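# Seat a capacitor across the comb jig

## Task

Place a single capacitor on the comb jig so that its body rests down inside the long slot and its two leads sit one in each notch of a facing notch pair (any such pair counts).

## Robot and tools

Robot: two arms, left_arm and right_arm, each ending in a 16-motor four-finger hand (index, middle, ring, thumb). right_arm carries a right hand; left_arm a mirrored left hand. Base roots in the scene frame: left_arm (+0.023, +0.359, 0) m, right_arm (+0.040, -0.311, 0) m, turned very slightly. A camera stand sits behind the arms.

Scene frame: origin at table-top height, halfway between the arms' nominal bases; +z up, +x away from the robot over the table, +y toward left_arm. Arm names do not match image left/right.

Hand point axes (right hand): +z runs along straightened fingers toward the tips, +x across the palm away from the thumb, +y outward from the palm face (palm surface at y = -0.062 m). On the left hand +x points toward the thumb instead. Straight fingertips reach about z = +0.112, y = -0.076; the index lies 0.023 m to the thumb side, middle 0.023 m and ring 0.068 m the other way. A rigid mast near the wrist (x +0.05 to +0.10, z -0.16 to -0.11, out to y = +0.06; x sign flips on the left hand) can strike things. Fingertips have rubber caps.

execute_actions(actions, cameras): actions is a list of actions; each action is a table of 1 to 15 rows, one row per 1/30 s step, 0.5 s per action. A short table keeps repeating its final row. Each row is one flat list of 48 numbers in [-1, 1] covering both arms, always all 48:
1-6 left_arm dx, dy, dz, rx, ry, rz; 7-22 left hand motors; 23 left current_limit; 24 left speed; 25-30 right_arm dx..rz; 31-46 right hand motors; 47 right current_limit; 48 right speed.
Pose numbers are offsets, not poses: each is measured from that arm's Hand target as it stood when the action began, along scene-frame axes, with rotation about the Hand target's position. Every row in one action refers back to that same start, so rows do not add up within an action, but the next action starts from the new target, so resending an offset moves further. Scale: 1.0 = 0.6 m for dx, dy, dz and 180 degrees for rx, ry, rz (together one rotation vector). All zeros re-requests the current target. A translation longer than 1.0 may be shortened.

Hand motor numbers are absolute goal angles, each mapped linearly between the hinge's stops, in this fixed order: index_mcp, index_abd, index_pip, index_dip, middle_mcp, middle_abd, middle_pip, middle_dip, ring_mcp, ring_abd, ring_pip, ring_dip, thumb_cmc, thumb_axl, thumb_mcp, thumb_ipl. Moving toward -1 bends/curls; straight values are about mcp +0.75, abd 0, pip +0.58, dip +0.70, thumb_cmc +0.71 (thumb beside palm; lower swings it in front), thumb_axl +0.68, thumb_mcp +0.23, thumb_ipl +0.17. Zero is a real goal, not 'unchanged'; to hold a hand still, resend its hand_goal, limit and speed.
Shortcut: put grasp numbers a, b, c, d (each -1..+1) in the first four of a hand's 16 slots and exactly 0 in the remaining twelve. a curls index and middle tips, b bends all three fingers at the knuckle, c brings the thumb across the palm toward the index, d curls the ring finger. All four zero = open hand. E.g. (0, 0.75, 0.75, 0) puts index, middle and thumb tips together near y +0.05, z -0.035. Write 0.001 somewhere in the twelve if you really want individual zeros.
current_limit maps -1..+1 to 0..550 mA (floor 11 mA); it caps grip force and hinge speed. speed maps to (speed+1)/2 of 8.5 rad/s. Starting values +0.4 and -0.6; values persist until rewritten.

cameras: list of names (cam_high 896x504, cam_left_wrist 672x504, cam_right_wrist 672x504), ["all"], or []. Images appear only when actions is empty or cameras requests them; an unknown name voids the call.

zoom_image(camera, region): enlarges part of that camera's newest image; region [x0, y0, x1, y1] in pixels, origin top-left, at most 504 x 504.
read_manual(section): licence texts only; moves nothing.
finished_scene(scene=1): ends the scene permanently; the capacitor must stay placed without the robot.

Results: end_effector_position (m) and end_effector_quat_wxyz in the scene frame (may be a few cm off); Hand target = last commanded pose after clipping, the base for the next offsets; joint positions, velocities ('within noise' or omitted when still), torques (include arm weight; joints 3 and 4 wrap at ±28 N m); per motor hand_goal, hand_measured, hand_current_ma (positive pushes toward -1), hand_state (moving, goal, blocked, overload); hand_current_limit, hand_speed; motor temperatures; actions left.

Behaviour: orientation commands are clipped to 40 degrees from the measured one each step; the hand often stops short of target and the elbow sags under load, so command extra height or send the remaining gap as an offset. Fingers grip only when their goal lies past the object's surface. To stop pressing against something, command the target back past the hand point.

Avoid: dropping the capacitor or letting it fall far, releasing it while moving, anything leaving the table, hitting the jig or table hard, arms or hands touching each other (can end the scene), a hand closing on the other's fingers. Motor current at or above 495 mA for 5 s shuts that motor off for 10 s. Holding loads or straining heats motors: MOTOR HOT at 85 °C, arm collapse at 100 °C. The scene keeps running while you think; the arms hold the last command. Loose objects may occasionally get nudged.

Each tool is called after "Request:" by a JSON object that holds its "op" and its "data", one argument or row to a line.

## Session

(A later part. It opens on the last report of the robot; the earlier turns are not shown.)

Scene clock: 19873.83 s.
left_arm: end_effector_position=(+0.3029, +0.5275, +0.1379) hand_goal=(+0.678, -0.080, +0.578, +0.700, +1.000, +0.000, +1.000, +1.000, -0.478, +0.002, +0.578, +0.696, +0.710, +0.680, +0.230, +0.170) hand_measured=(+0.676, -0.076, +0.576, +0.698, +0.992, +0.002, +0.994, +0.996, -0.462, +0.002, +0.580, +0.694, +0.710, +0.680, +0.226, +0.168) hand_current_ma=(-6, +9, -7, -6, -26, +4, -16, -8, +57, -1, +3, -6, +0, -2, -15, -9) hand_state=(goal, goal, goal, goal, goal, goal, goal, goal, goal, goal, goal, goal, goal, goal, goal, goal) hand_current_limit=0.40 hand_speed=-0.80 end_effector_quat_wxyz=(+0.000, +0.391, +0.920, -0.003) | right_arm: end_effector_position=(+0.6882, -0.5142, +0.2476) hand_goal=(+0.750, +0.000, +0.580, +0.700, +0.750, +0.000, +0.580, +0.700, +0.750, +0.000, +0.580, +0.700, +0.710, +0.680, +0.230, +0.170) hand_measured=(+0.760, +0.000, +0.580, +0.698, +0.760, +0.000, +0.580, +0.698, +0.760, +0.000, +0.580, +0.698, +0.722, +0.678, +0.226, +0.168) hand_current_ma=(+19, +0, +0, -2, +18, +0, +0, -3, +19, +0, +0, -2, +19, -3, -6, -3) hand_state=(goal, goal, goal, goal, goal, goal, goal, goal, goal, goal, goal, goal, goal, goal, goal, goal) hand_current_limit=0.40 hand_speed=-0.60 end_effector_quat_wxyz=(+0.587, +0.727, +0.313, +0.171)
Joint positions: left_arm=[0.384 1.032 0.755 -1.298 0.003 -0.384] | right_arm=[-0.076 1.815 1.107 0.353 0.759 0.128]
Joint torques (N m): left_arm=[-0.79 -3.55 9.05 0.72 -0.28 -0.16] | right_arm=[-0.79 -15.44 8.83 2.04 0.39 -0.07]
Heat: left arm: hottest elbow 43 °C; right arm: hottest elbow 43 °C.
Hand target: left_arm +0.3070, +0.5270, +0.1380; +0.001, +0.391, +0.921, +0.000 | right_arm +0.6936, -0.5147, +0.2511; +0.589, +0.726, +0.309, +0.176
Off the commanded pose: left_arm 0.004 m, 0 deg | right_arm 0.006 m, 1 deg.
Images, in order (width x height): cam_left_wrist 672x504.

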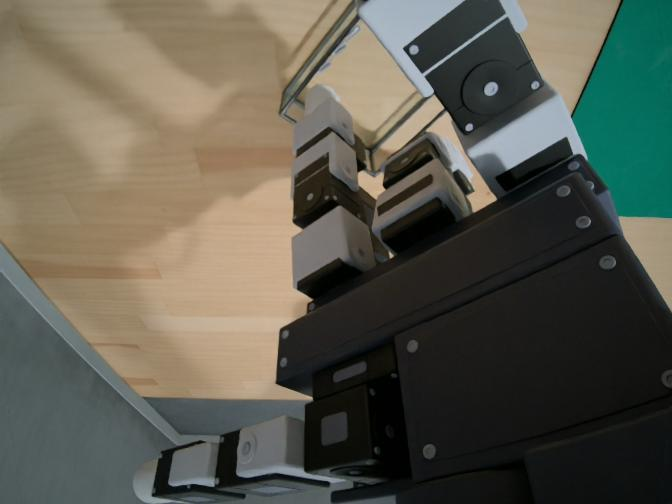

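Request:
{"op": "execute_actions", "data": {
  "actions": [
    [[0,0,-0.017,0,0,0,0.678,-0.08,0.577,0.7,1,0,1,1,-0.479,0.001,0.577,0.696,0.71,0.68,0.23,0.17,0.4,-0.8,0,0,0,0,0,0,0,0,0,0,0,0,0,0,0,0,0,0,0,0,0,0,0.4,-0.6]]
  ],
  "cameras": ["cam_left_wrist"]
}}

Request:
{"op": "zoom_image", "data": {
  "camera": "cam_left_wrist",
  "region": [270, 10, 420, 130]
}}

Scene clock: 19907.33 s.
left_arm: end_effector_position=(+0.3035, +0.5278, +0.1289) hand_goal=(+0.678, -0.080, +0.578, +0.700, +1.000, +0.000, +1.000, +1.000, -0.478, +0.002, +0.578, +0.696, +0.710, +0.680, +0.230, +0.170) hand_measured=(+0.676, -0.076, +0.576, +0.698, +0.992, +0.002, +0.994, +0.996, -0.462, +0.002, +0.580, +0.694, +0.710, +0.680, +0.226, +0.168) hand_current_ma=(-5, +9, -7, -6, -26, +4, -16, -8, +57, -1, +3, -6, +0, -2, -15, -9) hand_state=(goal, goal, goal, goal, goal, goal, goal, goal, goal, goal, goal, goal, goal, goal, goal, goal) hand_current_limit=0.40 hand_speed=-0.80 end_effector_quat_wxyz=(+0.001, +0.391, +0.920, -0.002) | right_arm: end_effector_position=(+0.6882, -0.5142, +0.2476) hand_goal=(+0.750, +0.000, +0.580, +0.700, +0.750, +0.000, +0.580, +0.700, +0.750, +0.000, +0.580, +0.700, +0.710, +0.680, +0.230, +0.170) hand_measured=(+0.760, +0.000, +0.580, +0.698, +0.760, +0.000, +0.580, +0.698, +0.760, +0.000, +0.580, +0.698, +0.722, +0.678, +0.226, +0.168) hand_current_ma=(+19, +0, +0, -2, +18, +0, +0, -3, +19, +0, +0, -2, +19, -3, -6, -3) hand_state=(goal, goal, goal, goal, goal, goal, goal, goal, goal, goal, goal, goal, goal, goal, goal, goal) hand_current_limit=0.40 hand_speed=-0.60 end_effector_quat_wxyz=(+0.587, +0.727, +0.313, +0.171)
Joint positions: left_arm=[0.384 1.041 0.735 -1.267 0.003 -0.384] | right_arm=[-0.076 1.815 1.107 0.353 0.759 0.128]
Joint torques (N m): left_arm=[-0.85 -3.55 8.85 0.72 -0.28 -0.16] | right_arm=[-0.91 -15.09 8.72 2.22 0.4 -0.08]
Heat: left arm: hottest elbow 42 °C; right arm: hottest elbow 43 °C.
Hand target: left_arm +0.3070, +0.5270, +0.1278; +0.001, +0.391, +0.921, +0.000 | right_arm +0.6936, -0.5147, +0.2511; +0.589, +0.726, +0.309, +0.176
Off the commanded pose: left_arm 0.004 m, 0 deg | right_arm 0.006 m, 1 deg.
Images, in order (width x height): cam_left_wrist 672x504.

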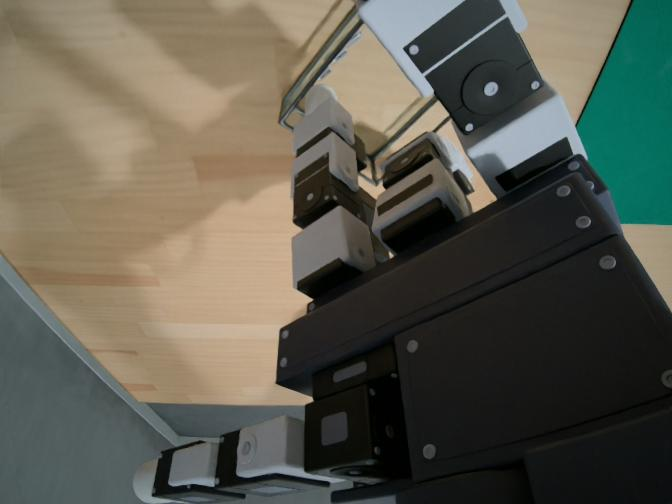

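Scaled by 3.360 from the camera's 672x504 image, which has a finer 960x720 frame.

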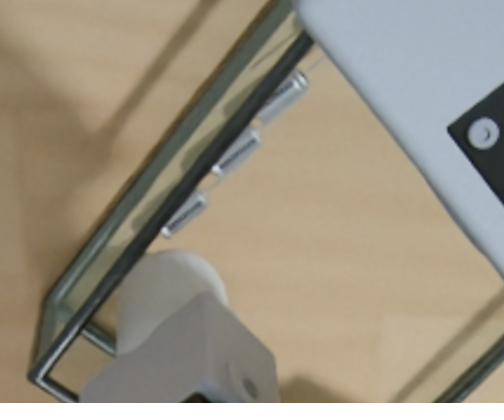

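Request:
{"op": "execute_actions", "data": {
  "actions": [
    [[0,0,-0.003,0,0,0,0.678,-0.08,0.577,0.7,1,0,1,1,-0.479,0.001,0.577,0.696,0.71,0.68,0.23,0.17,0.4,-0.95,0,0,0,0,0,0,0,0,0,0,0,0,0,0,0,0,0,0,0,0,0,0,0.4,-0.6]],
    [[0,0,0,0,0,0,0.728,-0.087,0.577,0.7,1,0,1,1,-0.479,0.001,0.577,0.696,0.71,0.68,0.23,0.17,0.4,-0.95,0,0,0,0,0,0,0,0,0,0,0,0,0,0,0,0,0,0,0,0,0,0,0.4,-0.6]]
  ],
  "cameras": ["cam_left_wrist"]
}}

Request:
{"op": "zoom_image", "data": {
  "camera": "cam_left_wrist",
  "region": [270, 10, 420, 130]
}}

Scene clock: 19921.73 s.
left_arm: end_effector_position=(+0.3048, +0.5284, +0.1292) hand_goal=(+0.728, -0.086, +0.578, +0.700, +1.000, +0.000, +1.000, +1.000, -0.478, +0.002, +0.578, +0.696, +0.710, +0.680, +0.230, +0.170) hand_measured=(+0.724, -0.082, +0.576, +0.698, +0.992, +0.002, +0.994, +0.996, -0.462, +0.002, +0.580, +0.694, +0.710, +0.680, +0.226, +0.168) hand_current_ma=(-10, +10, -7, -6, -26, +4, -16, -8, +57, -1, +3, -6, +0, -2, -15, -9) hand_state=(goal, goal, goal, goal, goal, goal, goal, goal, goal, goal, goal, goal, goal, goal, goal, goal) hand_current_limit=0.40 hand_speed=-0.95 end_effector_quat_wxyz=(+0.002, +0.391, +0.920, +0.000) | right_arm: end_effector_position=(+0.6882, -0.5142, +0.2476) hand_goal=(+0.750, +0.000, +0.580, +0.700, +0.750, +0.000, +0.580, +0.700, +0.750, +0.000, +0.580, +0.700, +0.710, +0.680, +0.230, +0.170) hand_measured=(+0.760, +0.000, +0.580, +0.698, +0.760, +0.000, +0.580, +0.698, +0.760, +0.000, +0.580, +0.698, +0.722, +0.678, +0.226, +0.168) hand_current_ma=(+19, +0, +0, -2, +18, +0, +0, -3, +19, +0, +0, -2, +19, -3, -6, -3) hand_state=(goal, goal, goal, goal, goal, goal, goal, goal, goal, goal, goal, goal, goal, goal, goal, goal) hand_current_limit=0.40 hand_speed=-0.60 end_effector_quat_wxyz=(+0.587, +0.727, +0.313, +0.171)
Joint positions: left_arm=[0.384 1.041 0.735 -1.261 0.003 -0.384] | right_arm=[-0.076 1.815 1.107 0.353 0.759 0.128]
Joint torques (N m): left_arm=[-0.91 -3.31 8.54 0.73 -0.28 -0.16] | right_arm=[-0.85 -15.38 8.76 2.07 0.36 -0.07]
Heat: left arm: hottest elbow 42 °C; right arm: hottest elbow 43 °C.
Hand target: left_arm +0.3070, +0.5271, +0.1260; +0.000, +0.391, +0.921, +0.000 | right_arm +0.6936, -0.5147, +0.2511; +0.589, +0.726, +0.309, +0.176
Off the commanded pose: left_arm 0.004 m, 0 deg | right_arm 0.006 m, 1 deg.
Images, in order (width x height): cam_left_wrist 672x504.

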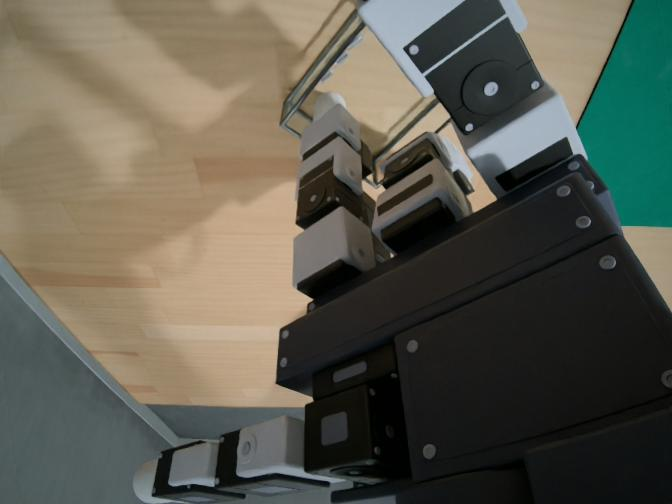

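Scaled by 3.360 from the camera's 672x504 image, which has a finer 960x720 frame.

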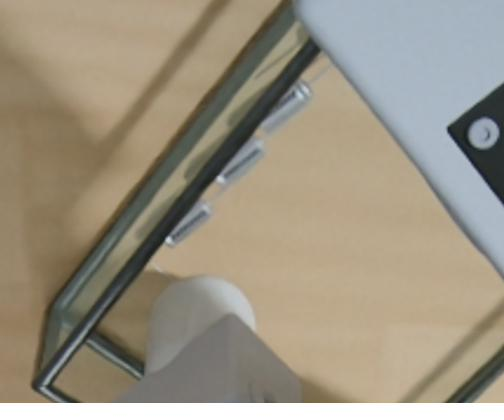

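Request:
{"op": "execute_actions", "data": {
  "actions": [
    [[0,0,0,0,0,0,0.678,-0.08,0.577,0.7,1,0,1,1,-0.479,0.001,0.577,0.696,0.71,0.68,0.23,0.17,0.4,-0.95,0,0,0,0,0,0,0,0,0,0,0,0,0,0,0,0,0,0,0,0,0,0,0.4,-0.6]],
    [[0,0,0,0,0,0,0.678,-0.08,0.577,0.7,1,0,1,1,-0.479,0.001,0.577,0.696,0.71,0.68,0.23,0.17,0.4,-0.95,0,0,0,0,0,0,0,0,0,0,0,0,0,0,0,0,0,0,0,0,0,0,0.4,-0.6]]
  ],
  "cameras": ["cam_left_wrist"]
}}

Request:
{"op": "zoom_image", "data": {
  "camera": "cam_left_wrist",
  "region": [270, 10, 420, 130]
}}

Scene clock: 19975.17 s.
left_arm: end_effector_position=(+0.3048, +0.5284, +0.1292) hand_goal=(+0.678, -0.080, +0.578, +0.700, +1.000, +0.000, +1.000, +1.000, -0.478, +0.002, +0.578, +0.696, +0.710, +0.680, +0.230, +0.170) hand_measured=(+0.680, -0.082, +0.576, +0.698, +0.992, +0.002, +0.994, +0.996, -0.462, +0.002, +0.580, +0.694, +0.710, +0.680, +0.226, +0.168) hand_current_ma=(+6, -3, -7, -6, -26, +4, -16, -8, +57, -1, +3, -6, +0, -2, -15, -9) hand_state=(goal, goal, goal, goal, goal, goal, goal, goal, goal, goal, goal, goal, goal, goal, goal, goal) hand_current_limit=0.40 hand_speed=-0.95 end_effector_quat_wxyz=(+0.002, +0.391, +0.920, +0.000) | right_arm: end_effector_position=(+0.6882, -0.5142, +0.2476) hand_goal=(+0.750, +0.000, +0.580, +0.700, +0.750, +0.000, +0.580, +0.700, +0.750, +0.000, +0.580, +0.700, +0.710, +0.680, +0.230, +0.170) hand_measured=(+0.760, +0.000, +0.580, +0.698, +0.760, +0.000, +0.580, +0.698, +0.760, +0.000, +0.580, +0.698, +0.722, +0.678, +0.226, +0.168) hand_current_ma=(+19, +0, +0, -2, +18, +0, +0, -3, +19, +0, +0, -2, +19, -3, -6, -3) hand_state=(goal, goal, goal, goal, goal, goal, goal, goal, goal, goal, goal, goal, goal, goal, goal, goal) hand_current_limit=0.40 hand_speed=-0.60 end_effector_quat_wxyz=(+0.587, +0.727, +0.313, +0.171)
Joint positions: left_arm=[0.384 1.041 0.735 -1.261 0.003 -0.384] | right_arm=[-0.076 1.815 1.107 0.353 0.759 0.128]
Joint torques (N m): left_arm=[-0.85 -3.37 8.55 0.72 -0.28 -0.17] | right_arm=[-0.85 -15.38 8.76 2 0.4 -0.07]
Heat: left arm: hottest elbow 41 °C; right arm: hottest elbow 43 °C.
Hand target: left_arm +0.3070, +0.5271, +0.1260; +0.000, +0.391, +0.921, +0.000 | right_arm +0.6936, -0.5147, +0.2511; +0.589, +0.726, +0.309, +0.176
Off the commanded pose: left_arm 0.004 m, 0 deg | right_arm 0.006 m, 1 deg.
Images, in order (width x height): cam_left_wrist 672x504.

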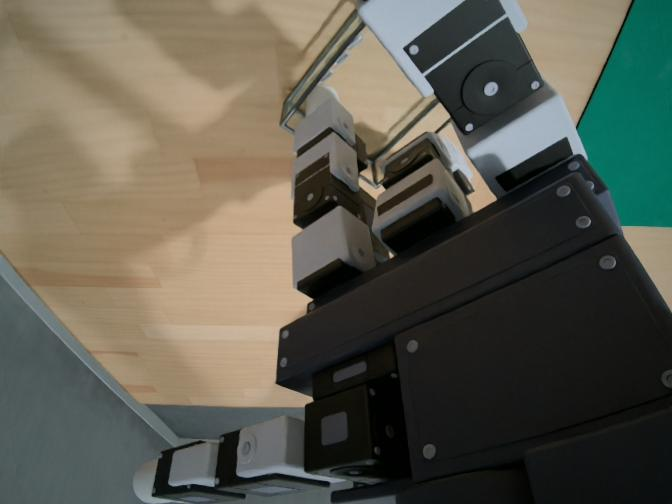

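Scaled by 3.360 from the camera's 672x504 image, which has a finer 960x720 frame.

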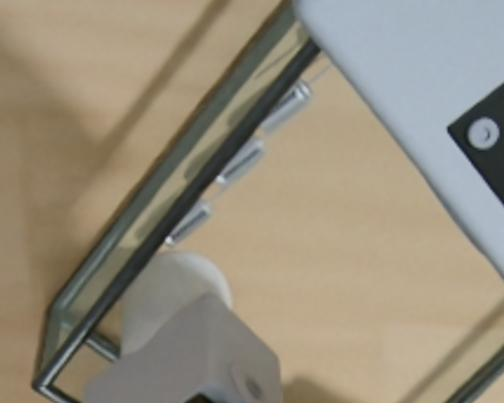

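Request:
{"op": "execute_actions", "data": {
  "actions": [
    [[0,0,-0.004,0,0,0,0.67,-0.08,0.577,0.7,1,0,1,1,-0.479,0.001,0.577,0.696,0.71,0.68,0.23,0.17,0.4,-0.95,0,0,0,0,0,0,0,0,0,0,0,0,0,0,0,0,0,0,0,0,0,0,0.4,-0.6]]
  ]
}}

Scene clock: 19991.67 s.
left_arm: end_effector_position=(+0.3038, +0.5280, +0.1254) hand_goal=(+0.670, -0.080, +0.578, +0.700, +1.000, +0.000, +1.000, +1.000, -0.478, +0.002, +0.578, +0.696, +0.710, +0.680, +0.230, +0.170) hand_measured=(+0.672, -0.082, +0.576, +0.698, +0.992, +0.002, +0.994, +0.996, -0.462, +0.002, +0.580, +0.694, +0.710, +0.680, +0.226, +0.168) hand_current_ma=(+3, -3, -7, -6, -26, +4, -16, -8, +57, -1, +3, -6, +0, -2, -15, -9) hand_state=(goal, goal, goal, goal, goal, goal, goal, goal, goal, goal, goal, goal, goal, goal, goal, goal) hand_current_limit=0.40 hand_speed=-0.95 end_effector_quat_wxyz=(+0.001, +0.391, +0.920, -0.001) | right_arm: end_effector_position=(+0.6882, -0.5142, +0.2476) hand_goal=(+0.750, +0.000, +0.580, +0.700, +0.750, +0.000, +0.580, +0.700, +0.750, +0.000, +0.580, +0.700, +0.710, +0.680, +0.230, +0.170) hand_measured=(+0.760, +0.000, +0.580, +0.698, +0.760, +0.000, +0.580, +0.698, +0.760, +0.000, +0.580, +0.698, +0.722, +0.678, +0.226, +0.168) hand_current_ma=(+19, +0, +0, -2, +18, +0, +0, -3, +19, +0, +0, -2, +19, -3, -6, -3) hand_state=(goal, goal, goal, goal, goal, goal, goal, goal, goal, goal, goal, goal, goal, goal, goal, goal) hand_current_limit=0.40 hand_speed=-0.60 end_effector_quat_wxyz=(+0.587, +0.727, +0.313, +0.171)
Joint positions: left_arm=[0.384 1.044 0.727 -1.253 0.003 -0.384] | right_arm=[-0.076 1.815 1.107 0.353 0.759 0.128]
Joint torques (N m): left_arm=[-0.91 -3.43 8.75 0.73 -0.27 -0.16] | right_arm=[-1.03 -15.09 8.75 2.09 0.39 -0.08]
Heat: left arm: hottest elbow 41 °C; right arm: hottest elbow 43 °C.
Hand target: left_arm +0.3070, +0.5270, +0.1236; +0.001, +0.391, +0.921, +0.000 | right_arm +0.6936, -0.5147, +0.2511; +0.589, +0.726, +0.309, +0.176
Off the commanded pose: left_arm 0.004 m, 0 deg | right_arm 0.006 m, 1 deg.

Request:
{"op": "execute_actions", "data": {
  "actions": [],
  "cameras": ["cam_left_wrist"]
}}

Request:
{"op": "zoom_image", "data": {
  "camera": "cam_left_wrist",
  "region": [270, 30, 390, 130]
}}

Scene clock: 20001.80 s.
left_arm: end_effector_position=(+0.3038, +0.5280, +0.1254) hand_goal=(+0.670, -0.080, +0.578, +0.700, +1.000, +0.000, +1.000, +1.000, -0.478, +0.002, +0.578, +0.696, +0.710, +0.680, +0.230, +0.170) hand_measured=(+0.672, -0.082, +0.576, +0.698, +0.992, +0.002, +0.994, +0.996, -0.462, +0.002, +0.580, +0.694, +0.710, +0.680, +0.226, +0.168) hand_current_ma=(+3, -3, -7, -6, -26, +4, -16, -8, +57, -1, +3, -6, +0, -2, -15, -9) hand_state=(goal, goal, goal, goal, goal, goal, goal, goal, goal, goal, goal, goal, goal, goal, goal, goal) hand_current_limit=0.40 hand_speed=-0.95 end_effector_quat_wxyz=(+0.001, +0.391, +0.920, -0.001) | right_arm: end_effector_position=(+0.6882, -0.5142, +0.2476) hand_goal=(+0.750, +0.000, +0.580, +0.700, +0.750, +0.000, +0.580, +0.700, +0.750, +0.000, +0.580, +0.700, +0.710, +0.680, +0.230, +0.170) hand_measured=(+0.760, +0.000, +0.580, +0.698, +0.760, +0.000, +0.580, +0.698, +0.760, +0.000, +0.580, +0.698, +0.722, +0.678, +0.226, +0.168) hand_current_ma=(+19, +0, +0, -2, +18, +0, +0, -3, +19, +0, +0, -2, +19, -3, -6, -3) hand_state=(goal, goal, goal, goal, goal, goal, goal, goal, goal, goal, goal, goal, goal, goal, goal, goal) hand_current_limit=0.40 hand_speed=-0.60 end_effector_quat_wxyz=(+0.587, +0.727, +0.313, +0.171)
Joint positions: left_arm=[0.384 1.044 0.727 -1.253 0.003 -0.384] | right_arm=[-0.076 1.815 1.107 0.353 0.759 0.128]
Joint velocities: within noise
Joint torques (N m): left_arm=[-0.85 -3.43 8.75 0.72 -0.28 -0.17] | right_arm=[-1.03 -14.86 8.66 2.13 0.37 -0.13]
Motor temperatures (°C): left_arm=[25 27 41 27 28 27] | right_arm=[27 35 43 28 26 27]
Heat: left arm: hottest elbow 41 °C; right arm: hottest elbow 43 °C.
Hand target: left_arm +0.3070, +0.5270, +0.1236; +0.001, +0.391, +0.921, +0.000 | right_arm +0.6936, -0.5147, +0.2511; +0.589, +0.726, +0.309, +0.176
Off the commanded pose: left_arm 0.004 m, 0 deg | right_arm 0.006 m, 1 deg.
Images, in order (width x height): cam_left_wrist 672x504.

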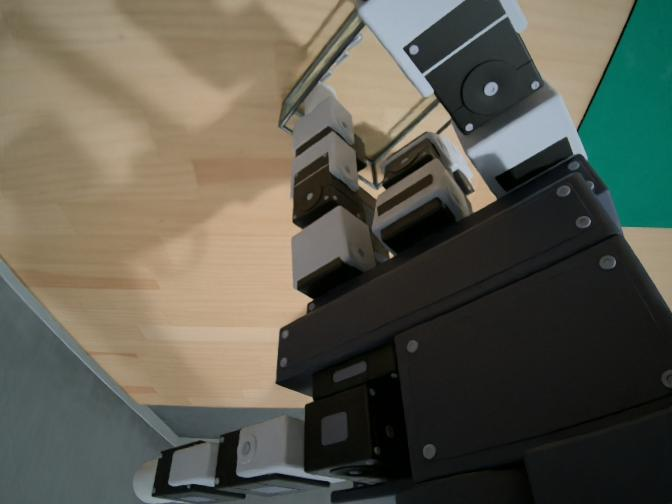

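Scaled by 4.200 from the camera's 672x504 image, which has a finer 960x720 frame.

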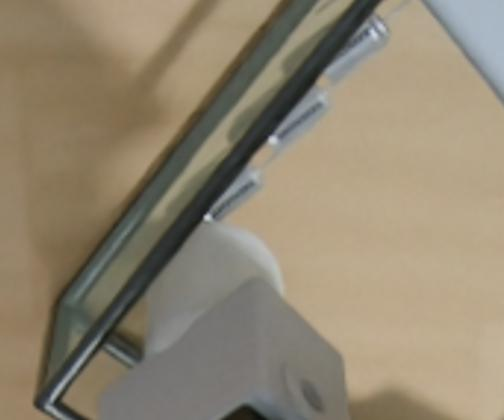

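Request:
{"op": "execute_actions", "data": {
  "actions": [
    [[0,0,0.0075,0,0,0,0.67,-0.08,0.577,0.7,1,0,1,1,-0.479,0.001,0.577,0.696,0.71,0.68,0.23,0.17,0.4,-0.95,0,0,0,0,0,0,0,0,0,0,0,0,0,0,0,0,0,0,0,0,0,0,0.4,-0.6]]
  ]
}}

Scene clock: 20017.67 s.
left_arm: end_effector_position=(+0.3038, +0.5280, +0.1254) hand_goal=(+0.670, -0.080, +0.578, +0.700, +1.000, +0.000, +1.000, +1.000, -0.478, +0.002, +0.578, +0.696, +0.710, +0.680, +0.230, +0.170) hand_measured=(+0.672, -0.082, +0.576, +0.698, +0.992, +0.002, +0.994, +0.996, -0.462, +0.002, +0.580, +0.694, +0.710, +0.680, +0.226, +0.168) hand_current_ma=(+3, -3, -7, -6, -26, +4, -16, -8, +57, -1, +3, -6, +0, -2, -15, -9) hand_state=(goal, goal, goal, goal, goal, goal, goal, goal, goal, goal, goal, goal, goal, goal, goal, goal) hand_current_limit=0.40 hand_speed=-0.95 end_effector_quat_wxyz=(+0.001, +0.391, +0.920, -0.001) | right_arm: end_effector_position=(+0.6882, -0.5142, +0.2476) hand_goal=(+0.750, +0.000, +0.580, +0.700, +0.750, +0.000, +0.580, +0.700, +0.750, +0.000, +0.580, +0.700, +0.710, +0.680, +0.230, +0.170) hand_measured=(+0.760, +0.000, +0.580, +0.698, +0.760, +0.000, +0.580, +0.698, +0.760, +0.000, +0.580, +0.698, +0.722, +0.678, +0.226, +0.168) hand_current_ma=(+19, +0, +0, -2, +18, +0, +0, -3, +19, +0, +0, -2, +19, -3, -6, -3) hand_state=(goal, goal, goal, goal, goal, goal, goal, goal, goal, goal, goal, goal, goal, goal, goal, goal) hand_current_limit=0.40 hand_speed=-0.60 end_effector_quat_wxyz=(+0.587, +0.727, +0.313, +0.171)
Joint positions: left_arm=[0.384 1.044 0.727 -1.253 0.003 -0.384] | right_arm=[-0.076 1.815 1.107 0.353 0.759 0.128]
Joint torques (N m): left_arm=[-0.85 -3.72 9.48 0.2 -0.27 -0.17] | right_arm=[-0.91 -15.15 8.72 2 0.39 -0.08]
Heat: left arm: hottest elbow 41 °C; right arm: hottest elbow 43 °C.
Hand target: left_arm +0.3070, +0.5270, +0.1281; +0.001, +0.391, +0.921, +0.000 | right_arm +0.6936, -0.5147, +0.2511; +0.589, +0.726, +0.309, +0.176
Off the commanded pose: left_arm 0.004 m, 0 deg | right_arm 0.006 m, 1 deg.

Request:
{"op": "execute_actions", "data": {
  "actions": [
    [[0,0,0,0,0,0,0.681,-0.08,0.558,0.7,1,0,1,1,-0.479,0.001,0.577,0.696,0.71,0.68,0.23,0.17,0.4,-0.8,0,0,0,0,0,0,0,0,0,0,0,0,0,0,0,0,0,0,0,0,0,0,0.4,-0.6],[0,0,0,0,0,0,0.692,-0.079,0.539,0.7,1,0,1,1,-0.479,0.001,0.577,0.696,0.71,0.68,0.23,0.17,0.4,-0.8,0,0,0,0,0,0,0,0,0,0,0,0,0,0,0,0,0,0,0,0,0,0,0.4,-0.6],[0,0,0,0,0,0,0.703,-0.079,0.52,0.7,1,0,1,1,-0.479,0.001,0.577,0.696,0.71,0.68,0.23,0.17,0.4,-0.8,0,0,0,0,0,0,0,0,0,0,0,0,0,0,0,0,0,0,0,0,0,0,0.4,-0.6],[0,0,0,0,0,0,0.714,-0.078,0.501,0.7,1,0,1,1,-0.479,0.001,0.577,0.696,0.71,0.68,0.23,0.17,0.4,-0.8,0,0,0,0,0,0,0,0,0,0,0,0,0,0,0,0,0,0,0,0,0,0,0.4,-0.6],[0,0,0,0,0,0,0.725,-0.078,0.483,0.7,1,0,1,1,-0.479,0.001,0.577,0.696,0.71,0.68,0.23,0.17,0.4,-0.8,0,0,0,0,0,0,0,0,0,0,0,0,0,0,0,0,0,0,0,0,0,0,0.4,-0.6],[0,0,0,0,0,0,0.736,-0.077,0.464,0.7,1,0,1,1,-0.479,0.001,0.577,0.696,0.71,0.68,0.23,0.17,0.4,-0.8,0,0,0,0,0,0,0,0,0,0,0,0,0,0,0,0,0,0,0,0,0,0,0.4,-0.6],[0,0,0,0,0,0,0.747,-0.077,0.445,0.7,1,0,1,1,-0.479,0.001,0.577,0.696,0.71,0.68,0.23,0.17,0.4,-0.8,0,0,0,0,0,0,0,0,0,0,0,0,0,0,0,0,0,0,0,0,0,0,0.4,-0.6],[0,0,0,0,0,0,0.758,-0.076,0.426,0.7,1,0,1,1,-0.479,0.001,0.577,0.696,0.71,0.68,0.23,0.17,0.4,-0.8,0,0,0,0,0,0,0,0,0,0,0,0,0,0,0,0,0,0,0,0,0,0,0.4,-0.6],[0,0,0,0,0,0,0.769,-0.076,0.407,0.7,1,0,1,1,-0.479,0.001,0.577,0.696,0.71,0.68,0.23,0.17,0.4,-0.8,0,0,0,0,0,0,0,0,0,0,0,0,0,0,0,0,0,0,0,0,0,0,0.4,-0.6],[0,0,0,0,0,0,0.78,-0.075,0.389,0.7,1,0,1,1,-0.479,0.001,0.577,0.696,0.71,0.68,0.23,0.17,0.4,-0.8,0,0,0,0,0,0,0,0,0,0,0,0,0,0,0,0,0,0,0,0,0,0,0.4,-0.6],[0,0,0,0,0,0,0.791,-0.075,0.37,0.7,1,0,1,1,-0.479,0.001,0.577,0.696,0.71,0.68,0.23,0.17,0.4,-0.8,0,0,0,0,0,0,0,0,0,0,0,0,0,0,0,0,0,0,0,0,0,0,0.4,-0.6],[0,0,0,0,0,0,0.802,-0.074,0.351,0.7,1,0,1,1,-0.479,0.001,0.577,0.696,0.71,0.68,0.23,0.17,0.4,-0.8,0,0,0,0,0,0,0,0,0,0,0,0,0,0,0,0,0,0,0,0,0,0,0.4,-0.6],[0,0,0,0,0,0,0.811,-0.074,0.332,0.7,1,0,1,1,-0.479,0.001,0.577,0.696,0.71,0.68,0.23,0.17,0.4,-0.8,0,0,0,0,0,0,0,0,0,0,0,0,0,0,0,0,0,0,0,0,0,0,0.4,-0.6],[0,0,0,0,0,0,0.82,-0.074,0.314,0.7,1,0,1,1,-0.479,0.001,0.577,0.696,0.71,0.68,0.23,0.17,0.4,-0.8,0,0,0,0,0,0,0,0,0,0,0,0,0,0,0,0,0,0,0,0,0,0,0.4,-0.6]]
  ],
  "cameras": ["cam_left_wrist"]
}}

Request:
{"op": "zoom_image", "data": {
  "camera": "cam_left_wrist",
  "region": [270, 30, 390, 130]
}}

Scene clock: 20086.23 s.
left_arm: end_effector_position=(+0.3038, +0.5280, +0.1254) hand_goal=(+0.820, -0.074, +0.314, +0.700, +1.000, +0.000, +1.000, +1.000, -0.478, +0.002, +0.578, +0.696, +0.710, +0.680, +0.230, +0.170) hand_measured=(+0.816, -0.076, +0.318, +0.698, +0.992, +0.002, +0.994, +0.996, -0.462, +0.002, +0.580, +0.694, +0.710, +0.680, +0.226, +0.168) hand_current_ma=(-12, -7, +10, -6, -26, +4, -16, -8, +57, -1, +3, -6, +0, -2, -15, -9) hand_state=(goal, goal, goal, goal, goal, goal, goal, goal, goal, goal, goal, goal, goal, goal, goal, goal) hand_current_limit=0.40 hand_speed=-0.80 end_effector_quat_wxyz=(+0.001, +0.391, +0.920, -0.001) | right_arm: end_effector_position=(+0.6882, -0.5142, +0.2476) hand_goal=(+0.750, +0.000, +0.580, +0.700, +0.750, +0.000, +0.580, +0.700, +0.750, +0.000, +0.580, +0.700, +0.710, +0.680, +0.230, +0.170) hand_measured=(+0.760, +0.000, +0.580, +0.698, +0.760, +0.000, +0.580, +0.698, +0.760, +0.000, +0.580, +0.698, +0.722, +0.678, +0.226, +0.168) hand_current_ma=(+19, +0, +0, -2, +18, +0, +0, -3, +19, +0, +0, -2, +19, -3, -6, -3) hand_state=(goal, goal, goal, goal, goal, goal, goal, goal, goal, goal, goal, goal, goal, goal, goal, goal) hand_current_limit=0.40 hand_speed=-0.60 end_effector_quat_wxyz=(+0.587, +0.727, +0.313, +0.171)
Joint positions: left_arm=[0.384 1.044 0.727 -1.253 0.003 -0.384] | right_arm=[-0.076 1.815 1.107 0.353 0.759 0.128]
Joint torques (N m): left_arm=[-0.91 -3.84 9.47 0.18 -0.27 -0.16] | right_arm=[-0.85 -15.27 8.73 2.14 0.37 -0.1]
Heat: left arm: hottest elbow 42 °C; right arm: hottest elbow 43 °C.
Hand target: left_arm +0.3070, +0.5270, +0.1281; +0.001, +0.391, +0.921, +0.000 | right_arm +0.6936, -0.5147, +0.2511; +0.589, +0.726, +0.309, +0.176
Off the commanded pose: left_arm 0.004 m, 0 deg | right_arm 0.006 m, 1 deg.
Images, in order (width x height): cam_left_wrist 672x504.

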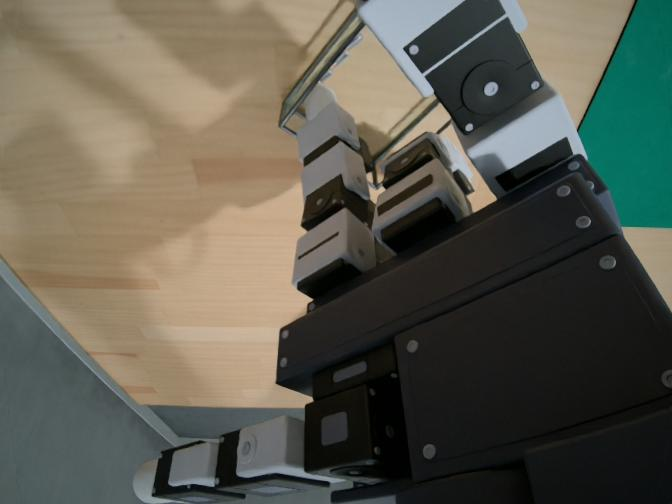

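Scaled by 4.200 from the camera's 672x504 image, which has a finer 960x720 frame.

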